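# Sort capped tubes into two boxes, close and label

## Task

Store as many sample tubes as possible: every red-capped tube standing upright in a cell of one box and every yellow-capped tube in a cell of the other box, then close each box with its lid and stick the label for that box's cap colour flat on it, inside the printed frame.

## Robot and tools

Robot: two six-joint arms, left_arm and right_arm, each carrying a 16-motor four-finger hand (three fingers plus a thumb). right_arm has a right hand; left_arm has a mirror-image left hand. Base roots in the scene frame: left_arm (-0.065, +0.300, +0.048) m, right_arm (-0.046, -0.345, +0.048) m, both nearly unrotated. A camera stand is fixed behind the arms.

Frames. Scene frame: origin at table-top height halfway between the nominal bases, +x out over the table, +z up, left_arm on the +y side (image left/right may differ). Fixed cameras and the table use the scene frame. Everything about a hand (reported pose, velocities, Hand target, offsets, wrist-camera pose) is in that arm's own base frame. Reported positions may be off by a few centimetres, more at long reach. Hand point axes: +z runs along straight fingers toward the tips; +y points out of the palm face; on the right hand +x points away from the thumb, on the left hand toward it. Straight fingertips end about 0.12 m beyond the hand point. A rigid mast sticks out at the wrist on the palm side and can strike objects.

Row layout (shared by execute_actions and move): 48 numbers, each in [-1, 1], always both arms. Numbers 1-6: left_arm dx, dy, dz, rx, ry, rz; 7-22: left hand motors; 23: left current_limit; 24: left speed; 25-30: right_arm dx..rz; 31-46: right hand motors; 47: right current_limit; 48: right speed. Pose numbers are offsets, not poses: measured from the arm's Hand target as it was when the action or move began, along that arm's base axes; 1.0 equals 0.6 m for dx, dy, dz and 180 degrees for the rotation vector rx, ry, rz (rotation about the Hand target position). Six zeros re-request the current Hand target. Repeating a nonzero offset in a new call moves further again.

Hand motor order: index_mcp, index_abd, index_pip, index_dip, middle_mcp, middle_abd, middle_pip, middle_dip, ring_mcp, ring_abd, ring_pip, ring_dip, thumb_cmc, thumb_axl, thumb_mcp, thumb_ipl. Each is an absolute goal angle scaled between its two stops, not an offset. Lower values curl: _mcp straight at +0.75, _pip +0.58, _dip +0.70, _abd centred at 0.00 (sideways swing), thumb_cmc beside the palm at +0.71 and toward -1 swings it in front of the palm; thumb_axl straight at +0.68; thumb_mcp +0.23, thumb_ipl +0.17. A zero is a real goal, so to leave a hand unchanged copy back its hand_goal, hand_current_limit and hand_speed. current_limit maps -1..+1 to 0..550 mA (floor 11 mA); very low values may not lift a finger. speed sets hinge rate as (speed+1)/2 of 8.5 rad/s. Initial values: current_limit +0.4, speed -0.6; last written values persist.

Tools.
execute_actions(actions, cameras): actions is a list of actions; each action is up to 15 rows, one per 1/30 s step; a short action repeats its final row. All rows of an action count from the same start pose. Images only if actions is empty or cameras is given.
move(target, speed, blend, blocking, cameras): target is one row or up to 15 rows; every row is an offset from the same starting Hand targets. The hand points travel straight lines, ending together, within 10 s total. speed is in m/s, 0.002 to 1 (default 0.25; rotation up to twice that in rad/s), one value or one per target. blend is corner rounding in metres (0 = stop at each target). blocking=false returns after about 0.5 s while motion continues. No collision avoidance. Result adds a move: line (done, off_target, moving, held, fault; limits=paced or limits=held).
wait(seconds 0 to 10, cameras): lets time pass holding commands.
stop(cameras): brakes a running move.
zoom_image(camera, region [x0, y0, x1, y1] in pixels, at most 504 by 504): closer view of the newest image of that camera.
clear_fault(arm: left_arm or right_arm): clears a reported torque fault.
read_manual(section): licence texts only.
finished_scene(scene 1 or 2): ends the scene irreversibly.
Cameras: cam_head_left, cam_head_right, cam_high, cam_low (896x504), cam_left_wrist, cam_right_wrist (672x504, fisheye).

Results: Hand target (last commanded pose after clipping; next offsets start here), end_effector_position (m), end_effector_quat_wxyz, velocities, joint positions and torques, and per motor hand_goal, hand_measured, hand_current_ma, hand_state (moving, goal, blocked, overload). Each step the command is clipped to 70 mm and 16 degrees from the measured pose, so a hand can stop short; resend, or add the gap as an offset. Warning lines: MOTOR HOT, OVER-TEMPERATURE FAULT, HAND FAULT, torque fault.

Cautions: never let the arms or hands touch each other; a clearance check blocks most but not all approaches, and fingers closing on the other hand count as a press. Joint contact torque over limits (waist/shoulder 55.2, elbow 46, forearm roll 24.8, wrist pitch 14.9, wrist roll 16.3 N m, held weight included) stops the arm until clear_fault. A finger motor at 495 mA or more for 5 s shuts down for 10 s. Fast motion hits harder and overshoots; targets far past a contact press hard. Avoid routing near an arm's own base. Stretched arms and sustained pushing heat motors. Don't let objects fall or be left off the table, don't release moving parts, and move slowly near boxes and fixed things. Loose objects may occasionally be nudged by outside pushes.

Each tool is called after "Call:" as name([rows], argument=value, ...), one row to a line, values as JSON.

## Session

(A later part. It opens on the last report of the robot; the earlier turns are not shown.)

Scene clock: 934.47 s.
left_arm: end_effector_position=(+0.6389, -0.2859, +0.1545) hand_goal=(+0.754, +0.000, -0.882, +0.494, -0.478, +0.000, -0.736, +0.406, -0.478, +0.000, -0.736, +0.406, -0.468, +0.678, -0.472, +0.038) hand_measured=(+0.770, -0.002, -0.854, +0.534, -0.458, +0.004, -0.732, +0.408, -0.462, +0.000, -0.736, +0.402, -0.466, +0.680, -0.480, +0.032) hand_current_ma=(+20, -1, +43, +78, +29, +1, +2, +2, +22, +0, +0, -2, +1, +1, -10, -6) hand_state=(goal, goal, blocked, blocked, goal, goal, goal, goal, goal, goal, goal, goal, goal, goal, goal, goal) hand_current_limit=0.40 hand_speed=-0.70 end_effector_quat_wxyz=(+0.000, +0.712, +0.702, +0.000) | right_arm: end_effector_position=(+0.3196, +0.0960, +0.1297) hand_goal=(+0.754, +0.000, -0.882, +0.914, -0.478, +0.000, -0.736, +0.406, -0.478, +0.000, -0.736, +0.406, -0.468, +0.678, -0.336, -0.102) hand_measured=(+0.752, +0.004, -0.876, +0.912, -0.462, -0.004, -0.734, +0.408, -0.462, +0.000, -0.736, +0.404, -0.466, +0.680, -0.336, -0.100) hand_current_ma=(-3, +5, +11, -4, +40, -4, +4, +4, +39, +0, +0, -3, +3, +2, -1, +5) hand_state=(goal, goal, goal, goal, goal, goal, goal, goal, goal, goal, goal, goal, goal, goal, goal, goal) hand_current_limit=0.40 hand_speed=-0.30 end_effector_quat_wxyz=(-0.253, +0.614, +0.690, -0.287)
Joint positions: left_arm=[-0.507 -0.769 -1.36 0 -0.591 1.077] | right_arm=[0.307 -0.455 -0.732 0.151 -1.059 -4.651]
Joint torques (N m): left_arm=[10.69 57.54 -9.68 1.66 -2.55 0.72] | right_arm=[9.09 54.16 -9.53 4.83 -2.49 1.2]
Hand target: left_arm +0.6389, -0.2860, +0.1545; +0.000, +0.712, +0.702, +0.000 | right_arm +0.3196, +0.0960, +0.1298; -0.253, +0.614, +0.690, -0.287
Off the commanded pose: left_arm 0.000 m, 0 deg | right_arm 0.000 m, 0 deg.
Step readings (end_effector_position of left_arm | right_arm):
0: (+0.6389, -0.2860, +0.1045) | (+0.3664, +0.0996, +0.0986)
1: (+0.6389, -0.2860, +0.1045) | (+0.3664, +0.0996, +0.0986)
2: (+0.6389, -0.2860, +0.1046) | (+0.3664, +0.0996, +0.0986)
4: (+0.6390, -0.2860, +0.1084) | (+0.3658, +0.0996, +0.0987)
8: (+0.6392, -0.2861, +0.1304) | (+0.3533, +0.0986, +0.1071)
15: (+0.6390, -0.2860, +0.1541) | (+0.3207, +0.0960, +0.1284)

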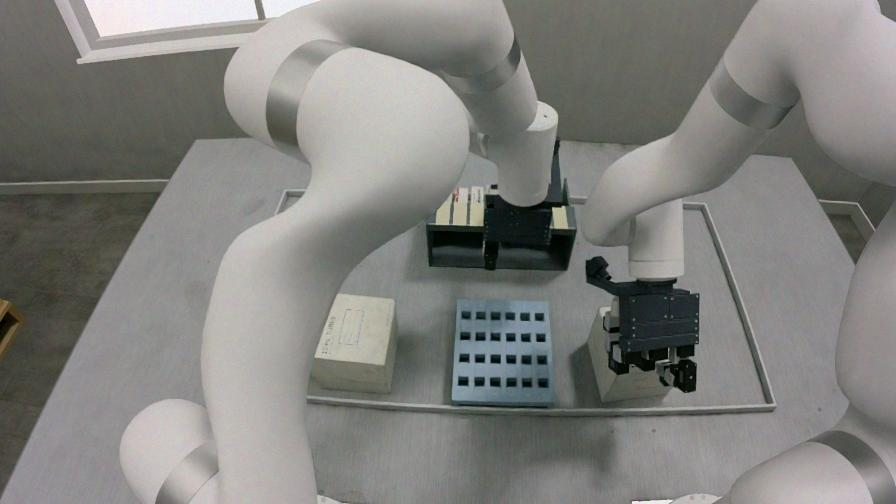

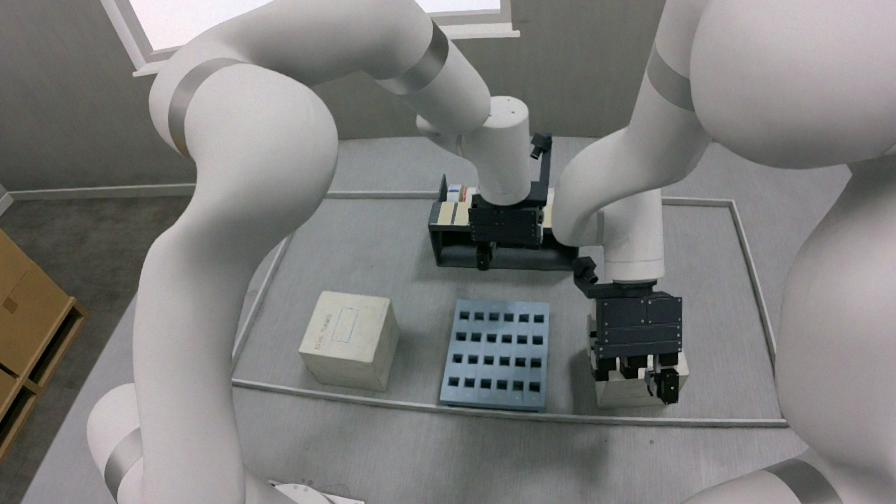

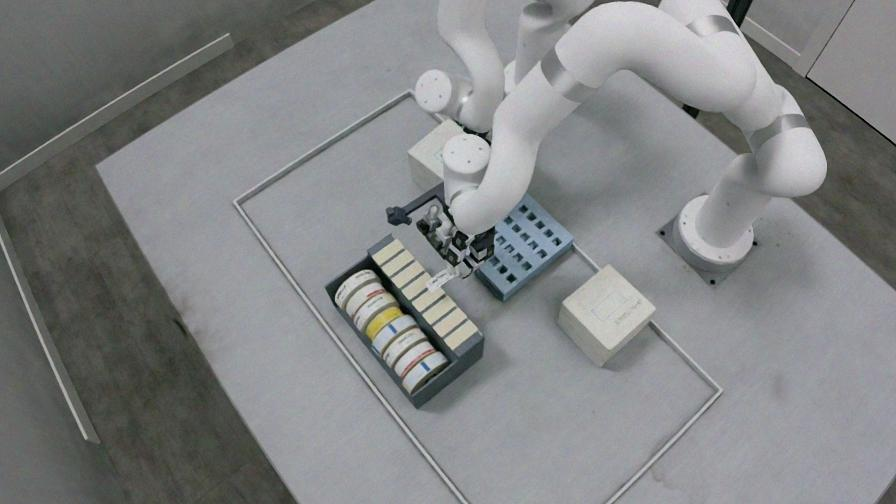

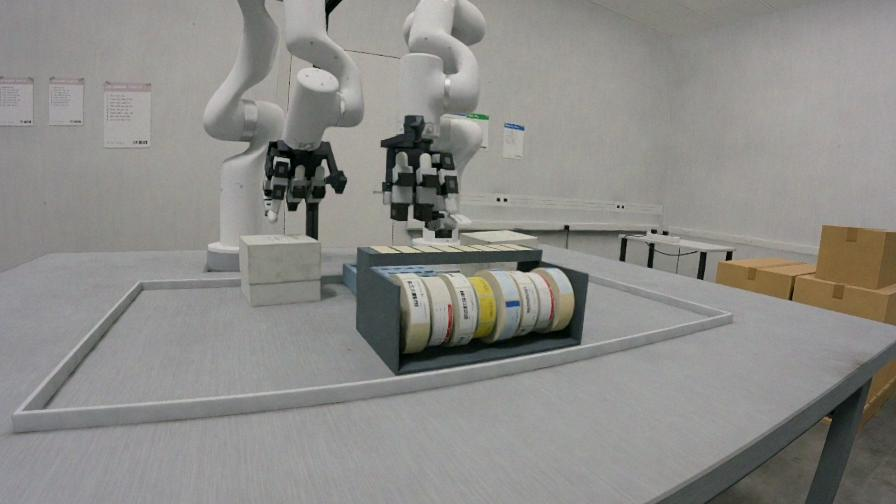

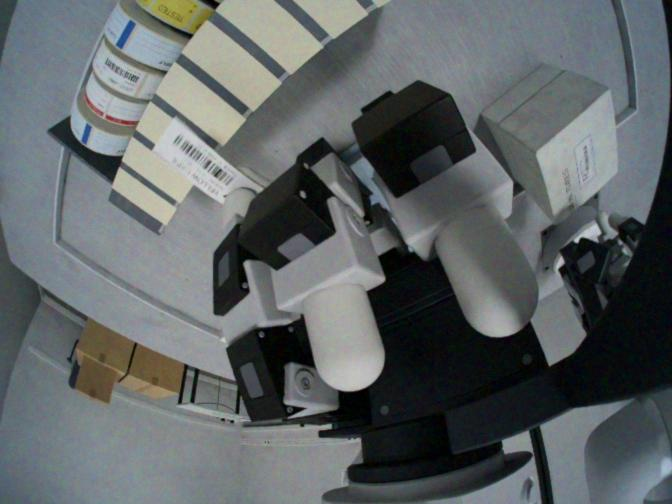

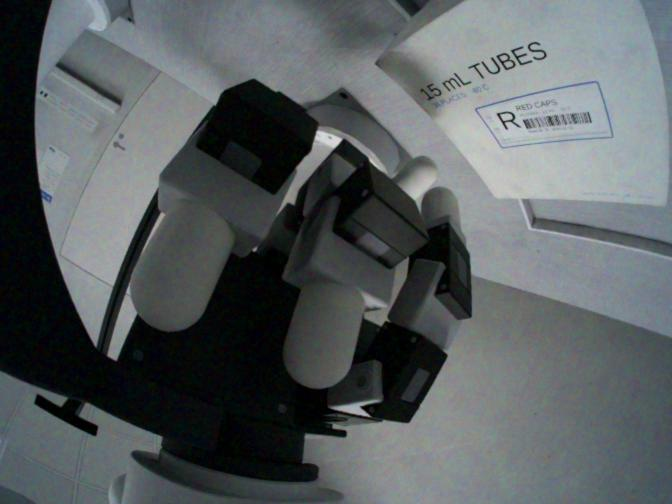

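Call:
move(target=[-0.3903,0.4052,-0.0415,0.00995,0.2499,-0.0158,0.753,0,-0.883,0.493,-0.479,0,-0.737,0.406,-0.479,0,-0.737,0.406,-0.469,0.678,-0.472,0.038,0.4,-0.7,0,0,0,0,0,0,0.753,0,-0.883,0.913,-0.479,0,-0.737,0.406,-0.479,0,-0.737,0.406,-0.469,0.678,-0.337,-0.103,0.4,-0.3], speed=0.4, cameras=["all"])

Call:
zoom_image(camera="cam_left_wrist", region=[120, 60, 280, 220])

Scene clock: 950.10 s.
left_arm: end_effector_position=(+0.4048, -0.0429, +0.1296) hand_goal=(+0.754, +0.000, -0.882, +0.494, -0.478, +0.000, -0.736, +0.406, -0.478, +0.000, -0.736, +0.406, -0.468, +0.678, -0.472, +0.038) hand_measured=(+0.770, -0.002, -0.854, +0.534, -0.460, +0.004, -0.732, +0.408, -0.462, +0.000, -0.736, +0.402, -0.466, +0.680, -0.480, +0.032) hand_current_ma=(+20, -1, +44, +78, +27, +1, +2, +2, +21, +0, +0, -2, +1, +1, -10, -6) hand_state=(goal, goal, blocked, blocked, goal, goal, goal, goal, goal, goal, goal, goal, goal, goal, goal, goal) hand_current_limit=0.40 hand_speed=-0.70 end_effector_quat_wxyz=(-0.279, +0.674, +0.632, -0.262) | right_arm: end_effector_position=(+0.3196, +0.0960, +0.1298) hand_goal=(+0.754, +0.000, -0.882, +0.914, -0.478, +0.000, -0.736, +0.406, -0.478, +0.000, -0.736, +0.406, -0.468, +0.678, -0.336, -0.102) hand_measured=(+0.752, +0.004, -0.876, +0.912, -0.462, -0.004, -0.734, +0.408, -0.462, +0.000, -0.736, +0.404, -0.466, +0.680, -0.336, -0.100) hand_current_ma=(-3, +5, +11, -4, +40, -4, +4, +4, +39, +0, +0, -3, +3, +2, -1, +5) hand_state=(goal, goal, goal, goal, goal, goal, goal, goal, goal, goal, goal, goal, goal, goal, goal, goal) hand_current_limit=0.40 hand_speed=-0.30 end_effector_quat_wxyz=(-0.253, +0.614, +0.690, -0.287)
Joint positions: left_arm=[-0.143 -0.577 -0.938 -0.06 -1.145 1.541] | right_arm=[0.307 -0.455 -0.731 0.151 -1.059 -4.651]
Joint torques (N m): left_arm=[15.79 46.39 -6.08 3.71 -3.6 1.67] | right_arm=[8.67 54.68 -9.09 4.87 -2.41 1.21]
Hand target: left_arm +0.4048, -0.0428, +0.1296; -0.279, +0.674, +0.632, -0.262 | right_arm +0.3196, +0.0960, +0.1298; -0.253, +0.614, +0.690, -0.287
Off the commanded pose: left_arm 0.000 m, 0 deg | right_arm 0.000 m, 0 deg.
move: done

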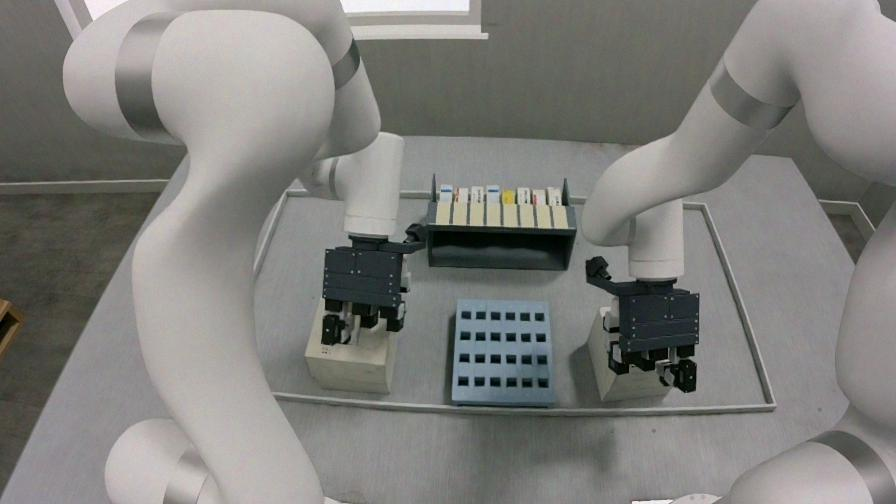

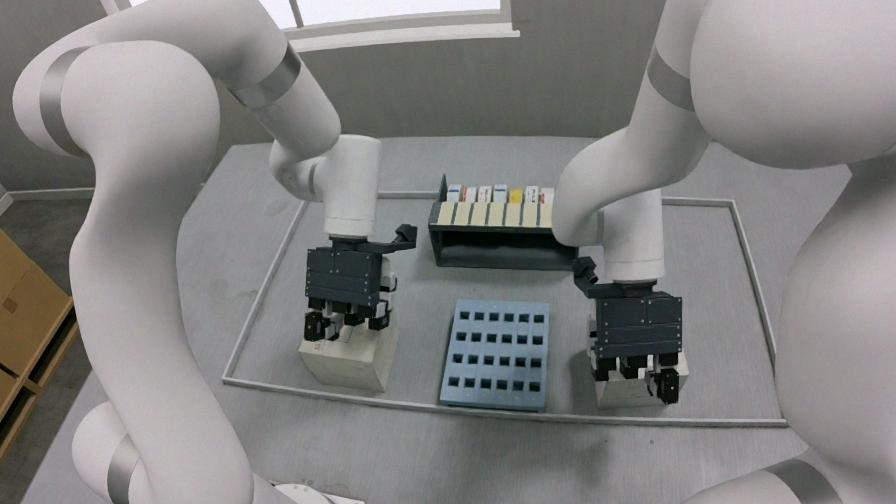

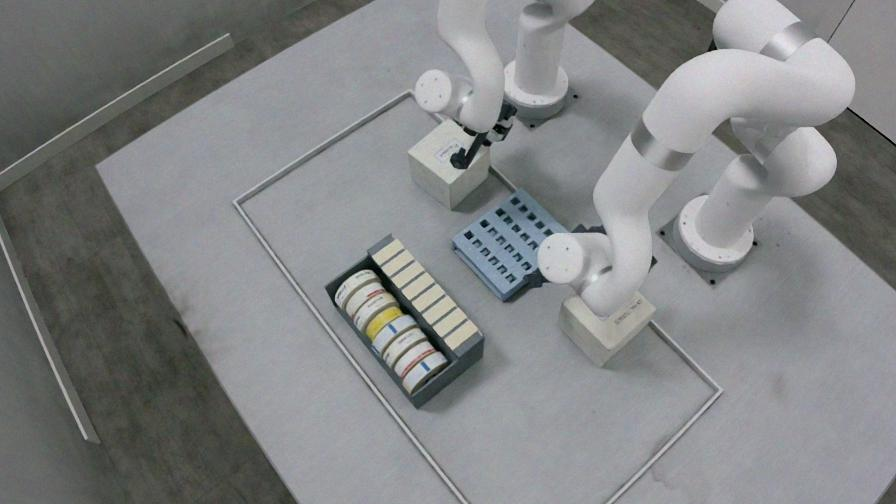

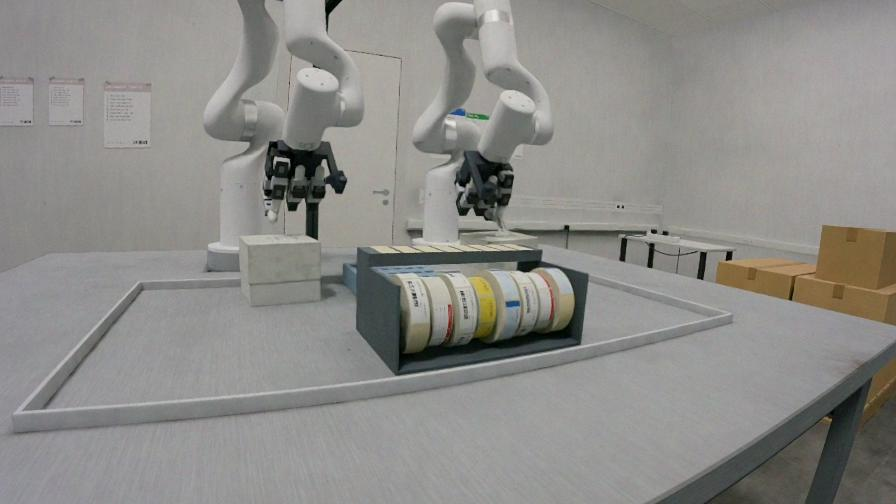

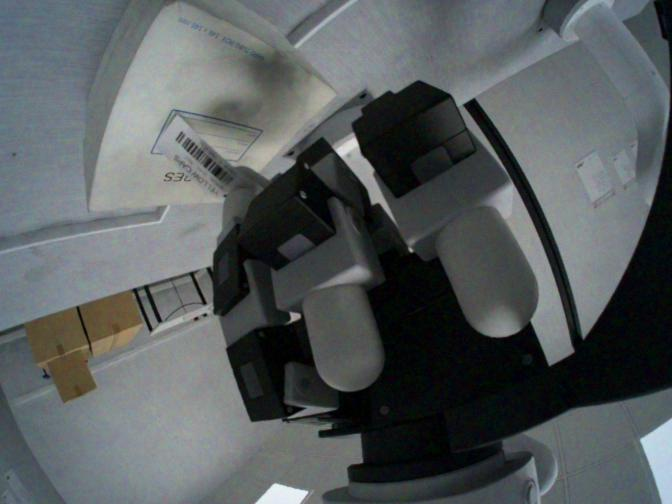

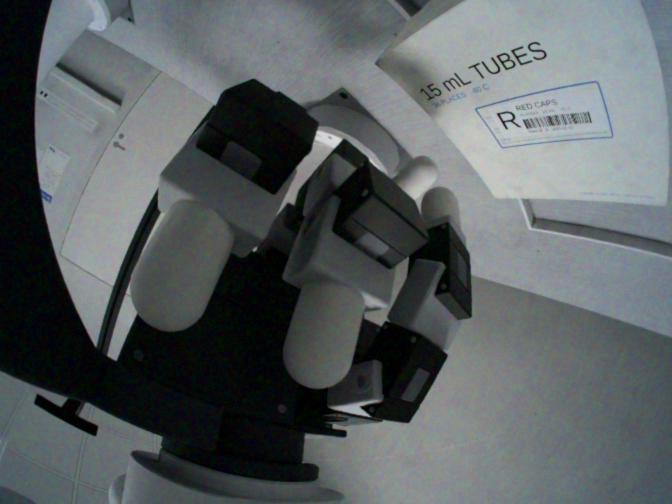

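Scaled by 3.150 from the camera's 672x504 image, which has a finer 960x720 frame.

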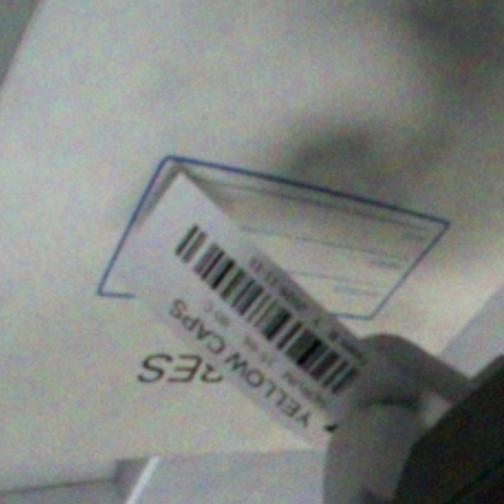

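Call:
zoom_image(camera="cam_left_wrist", region=[145, 100, 205, 160])

Call:
zoom_image(camera="cam_left_wrist", region=[165, 130, 245, 210])

Call:
zoom_image(camera="cam_low", region=[470, 200, 550, 260])

Call:
zoom_image(camera="cam_head_right", region=[290, 280, 410, 400])

Scaled by 8.400 from the camera's 672x504 image, which has a finer 960x720 frame.

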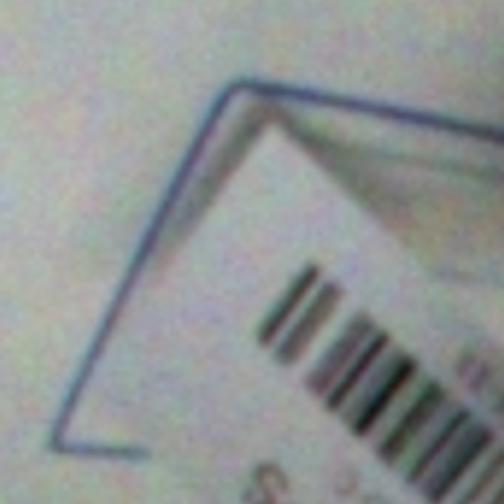

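Scaled by 6.300 from the camera's 672x504 image, which has a finer 960x720 frame.

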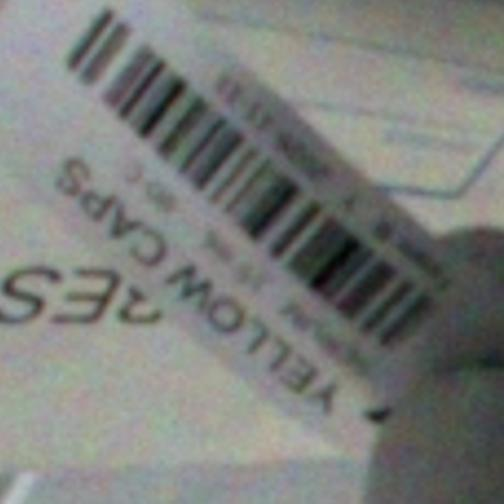

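Scaled by 6.300 from the camera's 896x504 image, which has a finer 1280x720 frame.

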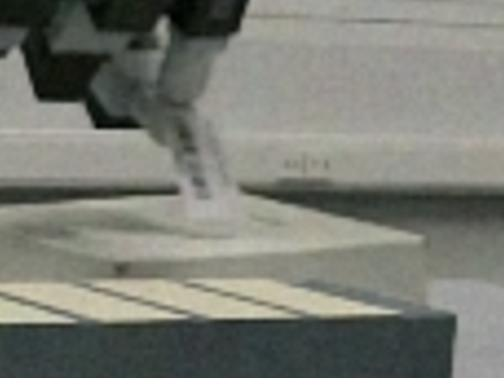

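Scaled by 4.200 from the camera's 896x504 image, which has a finer 1280x720 frame.

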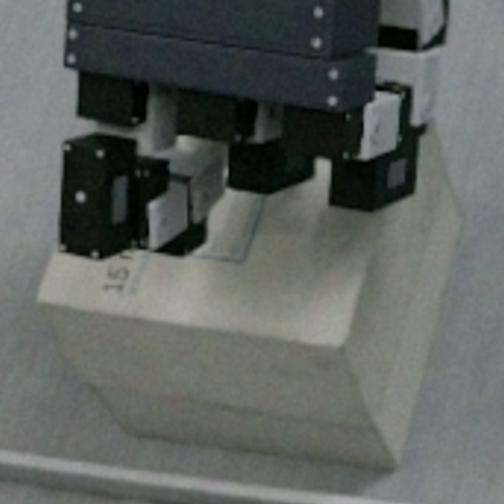

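Call:
execute_actions([
  [[-0.003,0.0045,-0.001,0,0,0,0.753,0,-0.883,0.493,-0.479,0,-0.737,0.406,-0.479,0,-0.737,0.406,-0.469,0.678,-0.472,0.038,0.4,-0.7,0,0,0,0,0,0,0.753,0,-0.883,0.913,-0.479,0,-0.737,0.406,-0.479,0,-0.737,0.406,-0.469,0.678,-0.337,-0.103,0.4,-0.3],[-0.006,0.009,-0.003,0,0,0,0.753,0,-0.883,0.493,-0.479,0,-0.737,0.406,-0.479,0,-0.737,0.406,-0.469,0.678,-0.472,0.038,0.4,-0.7,0,0,0,0,0,0,0.753,0,-0.883,0.913,-0.479,0,-0.737,0.406,-0.479,0,-0.737,0.406,-0.469,0.678,-0.337,-0.103,0.4,-0.3],[-0.0096,0.0147,-0.006,0,0,0,0.753,0,-0.883,0.493,-0.479,0,-0.737,0.406,-0.479,0,-0.737,0.406,-0.469,0.678,-0.472,0.038,0.4,-0.7,0,0,0,0,0,0,0.753,0,-0.883,0.913,-0.479,0,-0.737,0.406,-0.479,0,-0.737,0.406,-0.469,0.678,-0.337,-0.103,0.4,-0.3],[-0.0096,0.0147,-0.009,0,0,0,0.753,0,-0.883,0.493,-0.479,0,-0.737,0.406,-0.479,0,-0.737,0.406,-0.469,0.678,-0.472,0.038,0.4,-0.7,0,0,0,0,0,0,0.753,0,-0.883,0.913,-0.479,0,-0.737,0.406,-0.479,0,-0.737,0.406,-0.469,0.678,-0.337,-0.103,0.4,-0.3],[-0.0096,0.0147,-0.011,0,0,0,0.753,0,-0.883,0.493,-0.479,0,-0.737,0.406,-0.479,0,-0.737,0.406,-0.469,0.678,-0.472,0.038,0.4,-0.7,0,0,0,0,0,0,0.753,0,-0.883,0.913,-0.479,0,-0.737,0.406,-0.479,0,-0.737,0.406,-0.469,0.678,-0.337,-0.103,0.4,-0.3]],
], cameras=["cam_left_wrist", "cam_low", "cam_head_left", "cam_head_right"])

Call:
zoom_image(camera="cam_left_wrist", region=[120, 60, 280, 220])

Call:
zoom_image(camera="cam_left_wrist", region=[145, 100, 205, 160])

Call:
zoom_image(camera="cam_low", region=[470, 200, 550, 260])

Scene clock: 966.60 s.
left_arm: end_effector_position=(+0.3990, -0.0340, +0.1230) hand_goal=(+0.754, +0.000, -0.882, +0.494, -0.478, +0.000, -0.736, +0.406, -0.478, +0.000, -0.736, +0.406, -0.468, +0.678, -0.472, +0.038) hand_measured=(+0.770, -0.002, -0.854, +0.534, -0.460, +0.004, -0.732, +0.408, -0.464, +0.000, -0.736, +0.402, -0.466, +0.680, -0.480, +0.032) hand_current_ma=(+20, -1, +44, +78, +24, +1, +2, +2, +19, +0, +0, -2, +1, +1, -10, -6) hand_state=(goal, goal, blocked, blocked, goal, goal, goal, goal, goal, goal, goal, goal, goal, goal, goal, goal) hand_current_limit=0.40 hand_speed=-0.70 end_effector_quat_wxyz=(-0.279, +0.674, +0.632, -0.262) | right_arm: end_effector_position=(+0.3196, +0.0960, +0.1298) hand_goal=(+0.754, +0.000, -0.882, +0.914, -0.478, +0.000, -0.736, +0.406, -0.478, +0.000, -0.736, +0.406, -0.468, +0.678, -0.336, -0.102) hand_measured=(+0.752, +0.004, -0.876, +0.912, -0.462, -0.004, -0.734, +0.408, -0.462, +0.000, -0.736, +0.404, -0.466, +0.680, -0.336, -0.100) hand_current_ma=(-3, +5, +11, -4, +40, -4, +4, +4, +39, +0, +0, -3, +3, +2, -1, +5) hand_state=(goal, goal, goal, goal, goal, goal, goal, goal, goal, goal, goal, goal, goal, goal, goal, goal) hand_current_limit=0.40 hand_speed=-0.30 end_effector_quat_wxyz=(-0.253, +0.614, +0.690, -0.287)
Joint positions: left_arm=[-0.127 -0.579 -0.919 -0.048 -1.124 1.548] | right_arm=[0.307 -0.455 -0.731 0.151 -1.059 -4.651]
Joint torques (N m): left_arm=[16.49 27.02 -6.02 3.65 1.97 1.69] | right_arm=[8.76 54.53 -9.14 4.96 -2.45 1.12]
Hand target: left_arm +0.3990, -0.0340, +0.1230; -0.279, +0.674, +0.632, -0.262 | right_arm +0.3196, +0.0960, +0.1298; -0.253, +0.614, +0.690, -0.287
Off the commanded pose: left_arm 0.000 m, 0 deg | right_arm 0.000 m, 0 deg.
Step readings (end_effector_position of left_arm | right_arm):
0: (+0.4048, -0.0428, +0.1296) | (+0.3196, +0.0960, +0.1298)
1: (+0.4048, -0.0428, +0.1296) | (+0.3196, +0.0960, +0.1298)
2: (+0.4042, -0.0423, +0.1295) | (+0.3196, +0.0960, +0.1298)
4: (+0.4015, -0.0384, +0.1282) | (+0.3196, +0.0960, +0.1298)
8: (+0.3990, -0.0343, +0.1237) | (+0.3196, +0.0960, +0.1298)
15: (+0.3990, -0.0340, +0.1230) | (+0.3196, +0.0960, +0.1298)
Images, in order (width x height): cam_head_left 896x504, cam_head_right 896x504, cam_low 896x504, cam_left_wrist 672x504.

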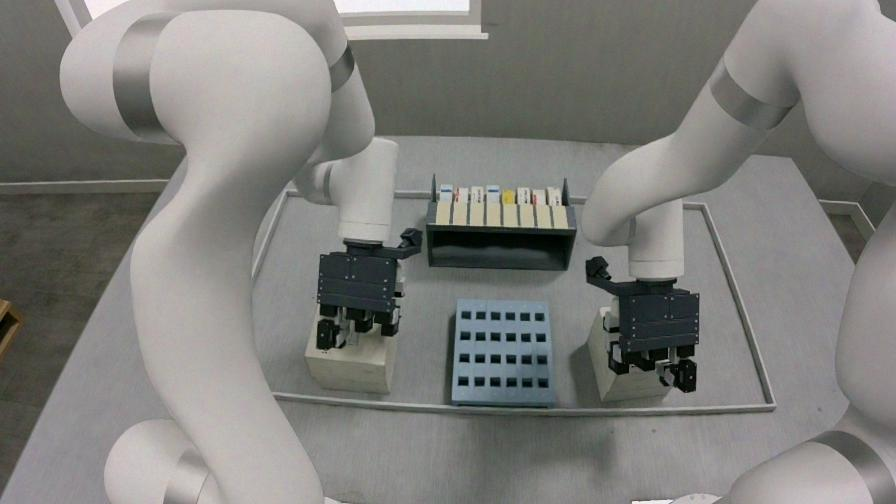

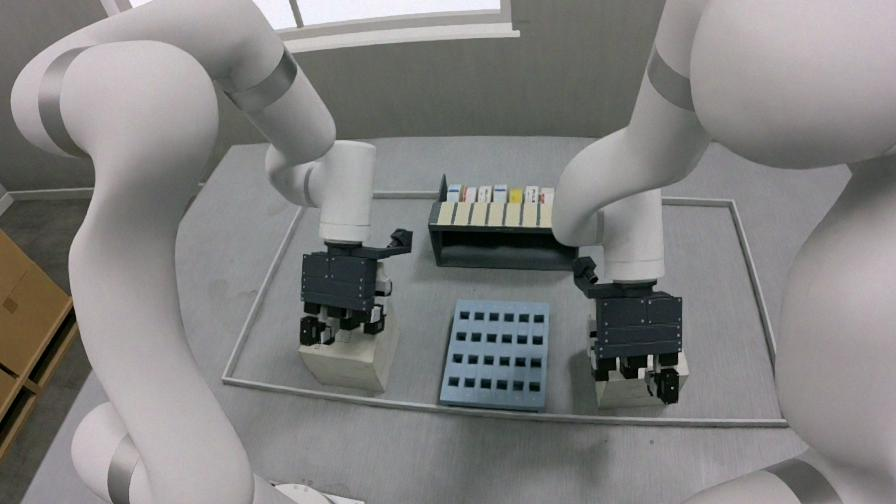

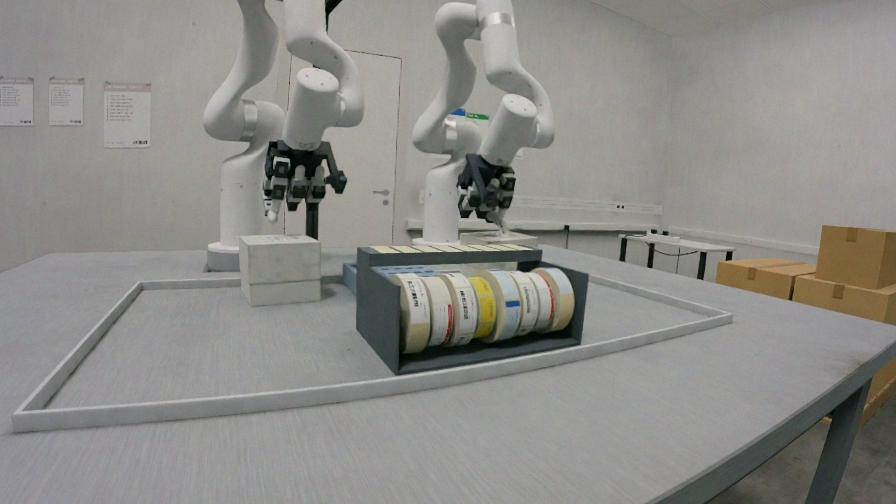

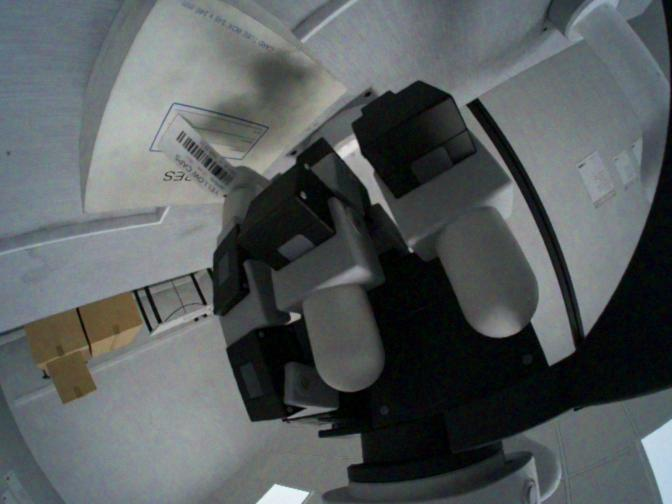

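Scaled by 3.150 from the camera's 672x504 image, which has a finer 960x720 frame.

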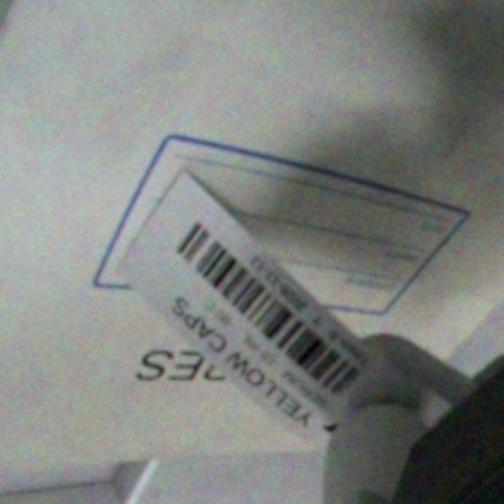

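Scaled by 8.400 from the camera's 672x504 image, which has a finer 960x720 frame.

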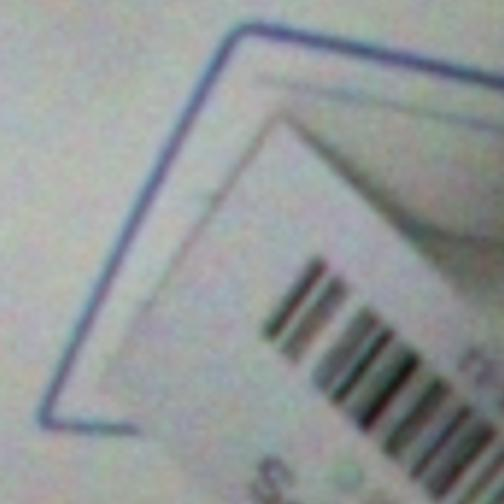

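Scaled by 6.300 from the camera's 896x504 image, which has a finer 1280x720 frame.

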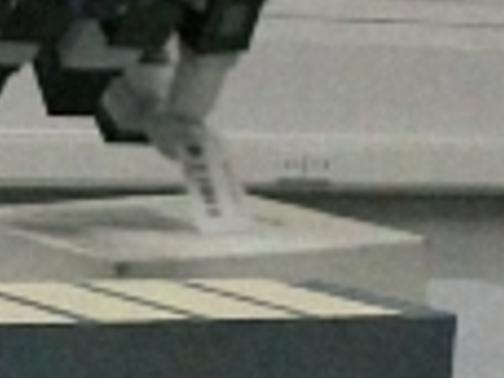

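Call:
zoom_image(camera="cam_head_left", region=[580, 290, 710, 410])

Call:
zoom_image(camera="cam_head_right", region=[575, 300, 705, 420])

Call:
zoom_image(camera="cam_left_wrist", region=[60, 0, 400, 240])

Scaled by 3.877 from the camera's 896x504 image, which has a finer 1280x720 frame.

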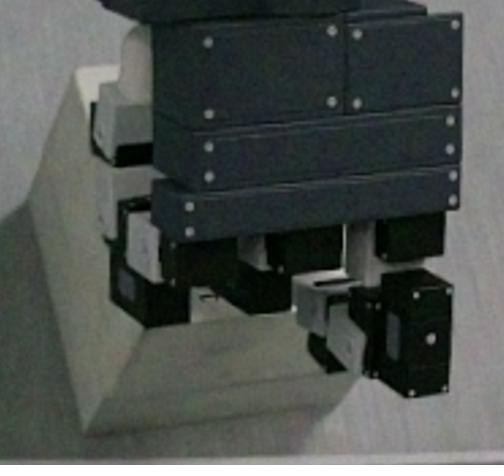

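Scaled by 3.877 from the camera's 896x504 image, which has a finer 1280x720 frame.

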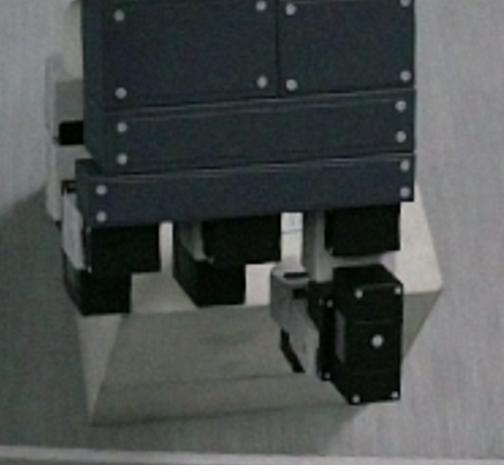

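Scaled by 1.482 from the camera's 672x504 image, which has a finer 960x720 frame.

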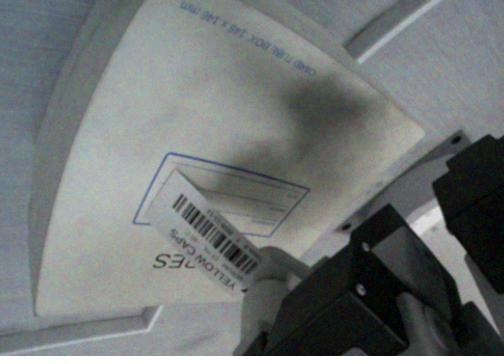

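Call:
zoom_image(camera="cam_head_left", region=[290, 290, 410, 410])

Call:
zoom_image(camera="cam_head_right", region=[290, 290, 410, 410])

Scaled by 4.200 from the camera's 896x504 image, which has a finer 1280x720 frame.

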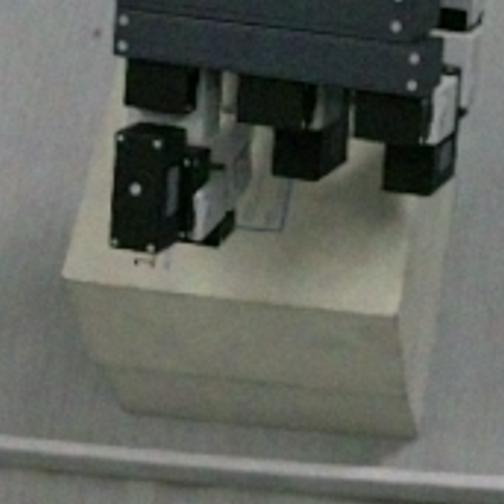

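Scaled by 4.200 from the camera's 896x504 image, which has a finer 1280x720 frame.

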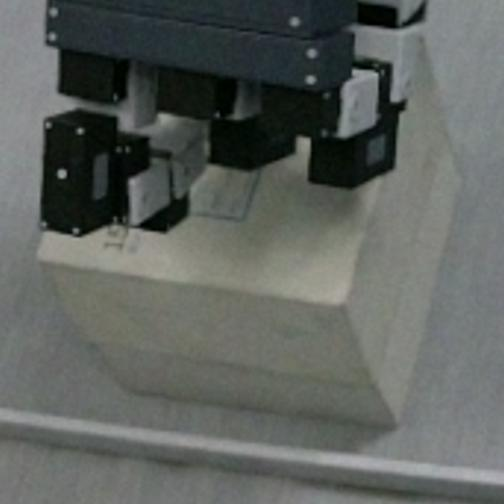

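Call:
execute_actions([
  [[0.0004,-0.001,-0.0005,0.003,-0.0002,0.006,0.753,0,-0.883,0.493,-0.479,0,-0.737,0.406,-0.479,0,-0.737,0.406,-0.469,0.678,-0.472,0.038,0.4,-0.7,0,0,0,0,0,0,0.753,0,-0.883,0.913,-0.479,0,-0.737,0.406,-0.479,0,-0.737,0.406,-0.469,0.678,-0.337,-0.103,0.4,-0.3],[0.0007,-0.002,-0.001,0.006,-0.0004,0.0125,0.753,0,-0.883,0.493,-0.479,0,-0.737,0.406,-0.479,0,-0.737,0.406,-0.469,0.678,-0.472,0.038,0.4,-0.7,0,0,0,0,0,0,0.753,0,-0.883,0.913,-0.479,0,-0.737,0.406,-0.479,0,-0.737,0.406,-0.469,0.678,-0.337,-0.103,0.4,-0.3],[0.0011,-0.0032,-0.002,0.009,-0.0006,0.019,0.753,0,-0.883,0.493,-0.479,0,-0.737,0.406,-0.479,0,-0.737,0.406,-0.469,0.678,-0.472,0.038,0.4,-0.7,0,0,0,0,0,0,0.753,0,-0.883,0.913,-0.479,0,-0.737,0.406,-0.479,0,-0.737,0.406,-0.469,0.678,-0.337,-0.103,0.4,-0.3],[0.0015,-0.0043,-0.003,0.0118,-0.0008,0.0255,0.753,0,-0.883,0.493,-0.479,0,-0.737,0.406,-0.479,0,-0.737,0.406,-0.469,0.678,-0.472,0.038,0.4,-0.7,0,0,0,0,0,0,0.753,0,-0.883,0.913,-0.479,0,-0.737,0.406,-0.479,0,-0.737,0.406,-0.469,0.678,-0.337,-0.103,0.4,-0.3],[0.0018,-0.0052,-0.0045,0.0144,-0.001,0.0313,0.753,0,-0.883,0.493,-0.479,0,-0.737,0.406,-0.479,0,-0.737,0.406,-0.469,0.678,-0.472,0.038,0.4,-0.7,0,0,0,0,0,0,0.753,0,-0.883,0.913,-0.479,0,-0.737,0.406,-0.479,0,-0.737,0.406,-0.469,0.678,-0.337,-0.103,0.4,-0.3],[0.0018,-0.0052,-0.0062,0.0144,-0.001,0.0313,0.753,0,-0.883,0.493,-0.479,0,-0.737,0.406,-0.479,0,-0.737,0.406,-0.469,0.678,-0.472,0.038,0.4,-0.7,0,0,0,0,0,0,0.753,0,-0.883,0.913,-0.479,0,-0.737,0.406,-0.479,0,-0.737,0.406,-0.469,0.678,-0.337,-0.103,0.4,-0.3]],
], cameras=["cam_left_wrist", "cam_low", "cam_head_left"])

Call:
zoom_image(camera="cam_left_wrist", region=[120, 60, 280, 220])

Call:
zoom_image(camera="cam_left_wrist", region=[145, 90, 205, 150])

Call:
zoom_image(camera="cam_low", region=[480, 210, 530, 260])

Scene clock: 1005.77 s.
left_arm: end_effector_position=(+0.4001, -0.0371, +0.1193) hand_goal=(+0.754, +0.000, -0.882, +0.494, -0.478, +0.000, -0.736, +0.406, -0.478, +0.000, -0.736, +0.406, -0.468, +0.678, -0.472, +0.038) hand_measured=(+0.770, -0.002, -0.854, +0.534, -0.460, +0.004, -0.732, +0.408, -0.464, +0.000, -0.736, +0.402, -0.466, +0.680, -0.480, +0.032) hand_current_ma=(+20, -1, +44, +78, +24, +1, +2, +2, +19, +0, +0, -2, +1, +1, -10, -6) hand_state=(goal, goal, blocked, blocked, goal, goal, goal, goal, goal, goal, goal, goal, goal, goal, goal, goal) hand_current_limit=0.40 hand_speed=-0.70 end_effector_quat_wxyz=(-0.280, +0.636, +0.670, -0.260) | right_arm: end_effector_position=(+0.3196, +0.0960, +0.1298) hand_goal=(+0.754, +0.000, -0.882, +0.914, -0.478, +0.000, -0.736, +0.406, -0.478, +0.000, -0.736, +0.406, -0.468, +0.678, -0.336, -0.102) hand_measured=(+0.752, +0.004, -0.876, +0.912, -0.462, -0.004, -0.734, +0.408, -0.462, +0.000, -0.736, +0.404, -0.466, +0.680, -0.336, -0.100) hand_current_ma=(-3, +5, +11, -4, +40, -4, +4, +4, +39, +0, +0, -3, +3, +2, -1, +5) hand_state=(goal, goal, goal, goal, goal, goal, goal, goal, goal, goal, goal, goal, goal, goal, goal, goal) hand_current_limit=0.40 hand_speed=-0.30 end_effector_quat_wxyz=(-0.253, +0.614, +0.690, -0.287)
Joint positions: left_arm=[-0.133 -0.595 -0.93 -0.095 -1.117 1.462] | right_arm=[0.307 -0.455 -0.731 0.151 -1.059 -4.651]
Joint torques (N m): left_arm=[-13.3 28.19 -13.48 -2.65 1.97 -1.79] | right_arm=[8.48 53.23 -9.61 4.8 -2.41 1.14]
Hand target: left_arm +0.4001, -0.0371, +0.1193; -0.280, +0.636, +0.670, -0.260 | right_arm +0.3196, +0.0960, +0.1298; -0.253, +0.614, +0.690, -0.287
Off the commanded pose: left_arm 0.000 m, 0 deg | right_arm 0.000 m, 0 deg.
Step readings (end_effector_position of left_arm | right_arm):
0: (+0.3990, -0.0340, +0.1230) | (+0.3196, +0.0960, +0.1298)
1: (+0.3990, -0.0340, +0.1230) | (+0.3196, +0.0960, +0.1298)
2: (+0.3989, -0.0340, +0.1229) | (+0.3196, +0.0960, +0.1298)
4: (+0.3991, -0.0346, +0.1225) | (+0.3196, +0.0960, +0.1298)
8: (+0.3998, -0.0368, +0.1200) | (+0.3196, +0.0960, +0.1298)
15: (+0.4001, -0.0371, +0.1193) | (+0.3196, +0.0960, +0.1298)
Images, in order (width x height): cam_head_left 896x504, cam_low 896x504, cam_left_wrist 672x504.

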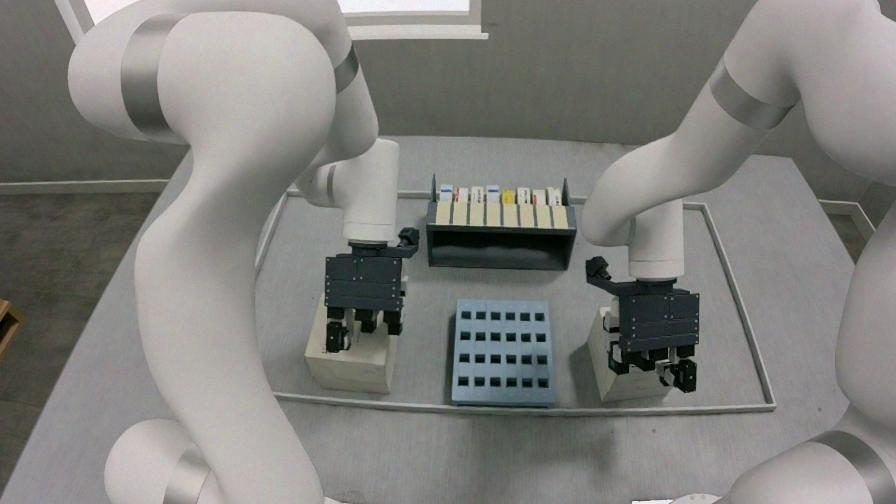

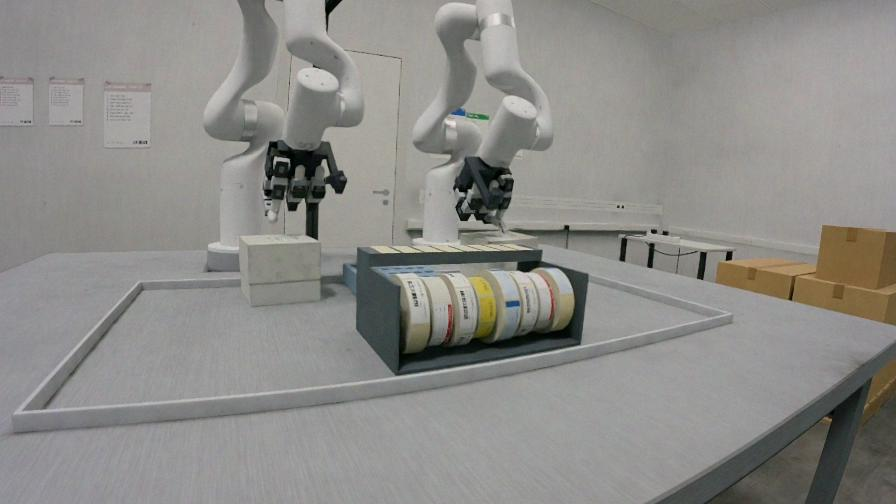

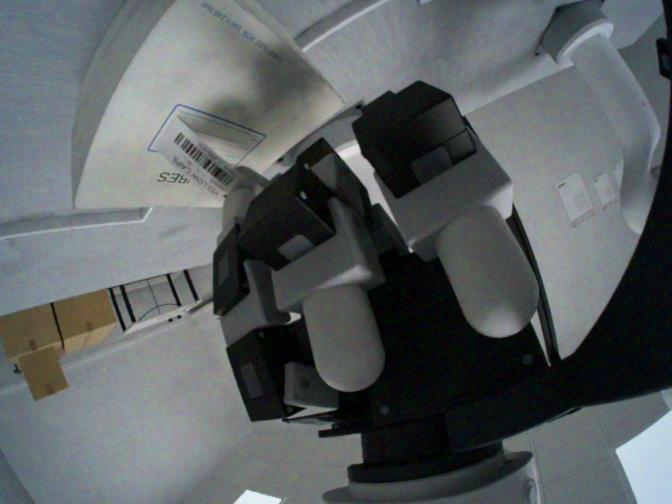

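Scaled by 3.150 from the camera's 672x504 image, which has a finer 960x720 frame.

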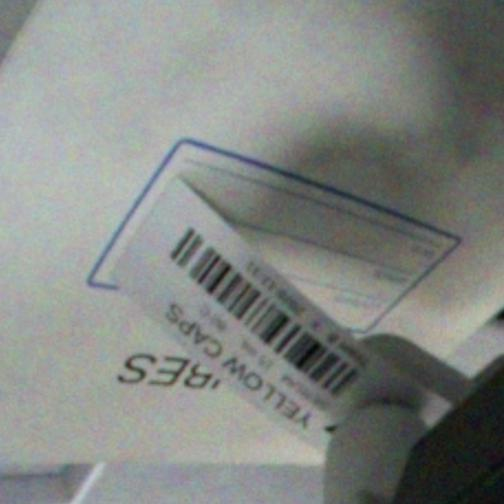

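Scaled by 8.400 from the camera's 672x504 image, which has a finer 960x720 frame.

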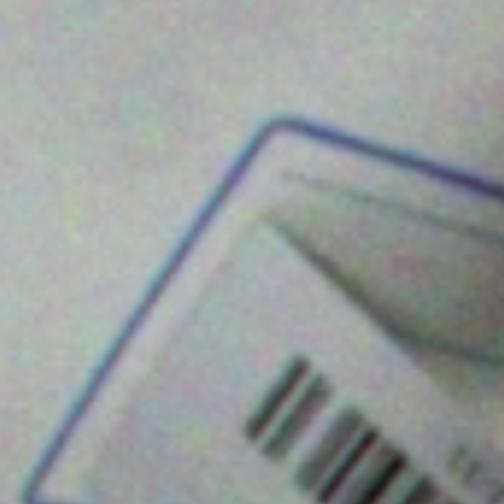

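Scaled by 10.080 from the camera's 896x504 image, which has a finer 1280x720 frame.

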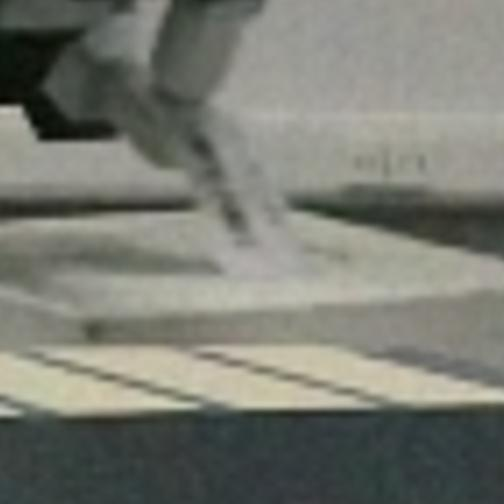

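Call:
execute_actions([
  [[-0.0008,-0.0008,0,0,0,0.003,0.753,0,-0.883,0.493,-0.479,0,-0.737,0.406,-0.479,0,-0.737,0.406,-0.469,0.678,-0.472,0.038,0.4,-0.7,0,0,0,0,0,0,0.753,0,-0.883,0.913,-0.479,0,-0.737,0.406,-0.479,0,-0.737,0.406,-0.469,0.678,-0.337,-0.103,0.4,-0.3],[-0.0015,-0.0015,0,0,0,0.0056,0.753,0,-0.883,0.493,-0.479,0,-0.737,0.406,-0.479,0,-0.737,0.406,-0.469,0.678,-0.472,0.038,0.4,-0.7,0,0,0,0,0,0,0.753,0,-0.883,0.913,-0.479,0,-0.737,0.406,-0.479,0,-0.737,0.406,-0.469,0.678,-0.337,-0.103,0.4,-0.3],[-0.0012,-0.0015,-0.0007,0,0,0.0056,0.753,0,-0.883,0.493,-0.479,0,-0.737,0.406,-0.479,0,-0.737,0.406,-0.469,0.678,-0.472,0.038,0.4,-0.7,0,0,0,0,0,0,0.753,0,-0.883,0.913,-0.479,0,-0.737,0.406,-0.479,0,-0.737,0.406,-0.469,0.678,-0.337,-0.103,0.4,-0.3],[-0.0008,-0.0015,-0.0017,0,0,0.0056,0.753,0,-0.883,0.493,-0.479,0,-0.737,0.406,-0.479,0,-0.737,0.406,-0.469,0.678,-0.472,0.038,0.4,-0.7,0,0,0,0,0,0,0.753,0,-0.883,0.913,-0.479,0,-0.737,0.406,-0.479,0,-0.737,0.406,-0.469,0.678,-0.337,-0.103,0.4,-0.3],[-0.0003,-0.0015,-0.003,0,0,0.0056,0.753,0,-0.883,0.493,-0.479,0,-0.737,0.406,-0.479,0,-0.737,0.406,-0.469,0.678,-0.472,0.038,0.4,-0.7,0,0,0,0,0,0,0.753,0,-0.883,0.913,-0.479,0,-0.737,0.406,-0.479,0,-0.737,0.406,-0.469,0.678,-0.337,-0.103,0.4,-0.3]],
], cameras=["cam_left_wrist"])

Call:
zoom_image(camera="cam_left_wrist", region=[120, 60, 280, 220])

Call:
zoom_image(camera="cam_left_wrist", region=[145, 90, 205, 150])

Scene clock: 1014.37 s.
left_arm: end_effector_position=(+0.3999, -0.0380, +0.1175) hand_goal=(+0.754, +0.000, -0.882, +0.494, -0.478, +0.000, -0.736, +0.406, -0.478, +0.000, -0.736, +0.406, -0.468, +0.678, -0.472, +0.038) hand_measured=(+0.770, -0.002, -0.854, +0.534, -0.460, +0.004, -0.732, +0.408, -0.464, +0.000, -0.736, +0.402, -0.466, +0.680, -0.480, +0.032) hand_current_ma=(+20, -1, +44, +78, +24, +1, +2, +2, +19, +0, +0, -2, +1, +1, -10, -6) hand_state=(goal, goal, blocked, blocked, goal, goal, goal, goal, goal, goal, goal, goal, goal, goal, goal, goal) hand_current_limit=0.40 hand_speed=-0.70 end_effector_quat_wxyz=(-0.278, +0.630, +0.676, -0.262) | right_arm: end_effector_position=(+0.3196, +0.0960, +0.1298) hand_goal=(+0.754, +0.000, -0.882, +0.914, -0.478, +0.000, -0.736, +0.406, -0.478, +0.000, -0.736, +0.406, -0.468, +0.678, -0.336, -0.102) hand_measured=(+0.752, +0.004, -0.876, +0.912, -0.462, -0.004, -0.734, +0.408, -0.462, +0.000, -0.736, +0.404, -0.466, +0.680, -0.336, -0.100) hand_current_ma=(-3, +5, +11, -4, +40, -4, +4, +4, +39, +0, +0, -3, +3, +2, -1, +5) hand_state=(goal, goal, goal, goal, goal, goal, goal, goal, goal, goal, goal, goal, goal, goal, goal, goal) hand_current_limit=0.40 hand_speed=-0.30 end_effector_quat_wxyz=(-0.253, +0.614, +0.690, -0.287)
Joint positions: left_arm=[-0.132 -0.599 -0.931 -0.107 -1.113 1.457] | right_arm=[0.307 -0.455 -0.731 0.151 -1.059 -4.651]
Joint torques (N m): left_arm=[16.58 27.38 -13.83 -2.64 2.03 -1.77] | right_arm=[9.86 53.37 -9.63 4.74 -2.42 1.08]
Hand target: left_arm +0.3999, -0.0380, +0.1175; -0.278, +0.630, +0.676, -0.262 | right_arm +0.3196, +0.0960, +0.1298; -0.253, +0.614, +0.690, -0.287
Off the commanded pose: left_arm 0.000 m, 0 deg | right_arm 0.000 m, 0 deg.
Step readings (end_effector_position of left_arm | right_arm):
0: (+0.4001, -0.0371, +0.1193) | (+0.3196, +0.0960, +0.1298)
1: (+0.4001, -0.0371, +0.1193) | (+0.3196, +0.0960, +0.1298)
2: (+0.4000, -0.0374, +0.1193) | (+0.3196, +0.0960, +0.1298)
4: (+0.3996, -0.0381, +0.1191) | (+0.3196, +0.0960, +0.1298)
8: (+0.3997, -0.0381, +0.1177) | (+0.3196, +0.0960, +0.1298)
15: (+0.3999, -0.0381, +0.1175) | (+0.3196, +0.0960, +0.1298)
Images, in order (width x height): cam_left_wrist 672x504.

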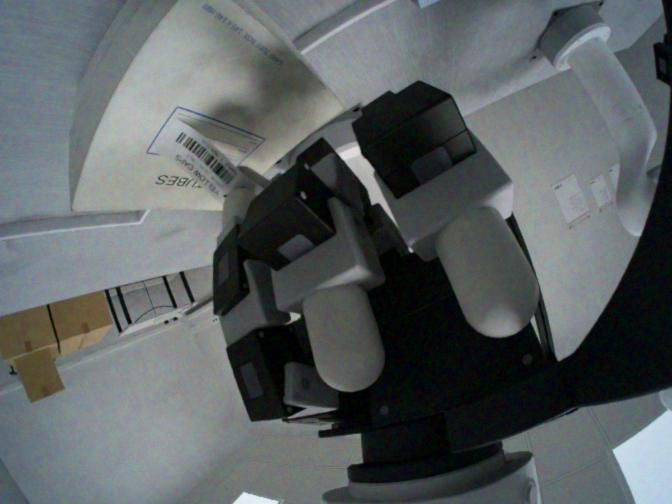

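Scaled by 3.150 from the camera's 672x504 image, which has a finer 960x720 frame.

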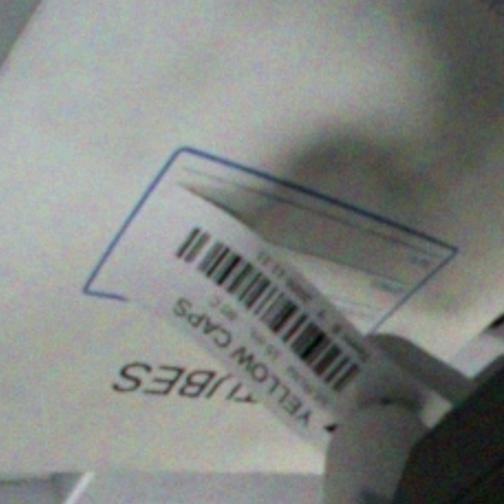

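Scaled by 8.400 from the camera's 672x504 image, which has a finer 960x720 frame.

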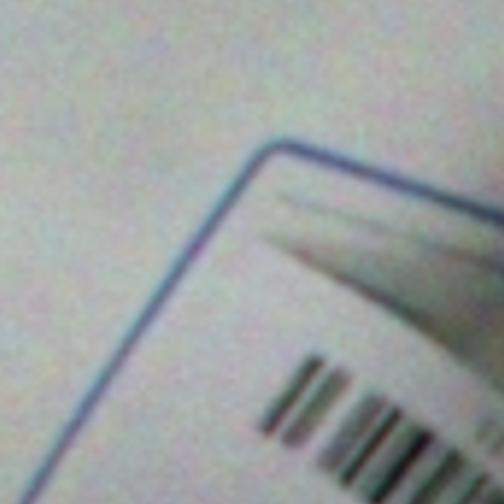

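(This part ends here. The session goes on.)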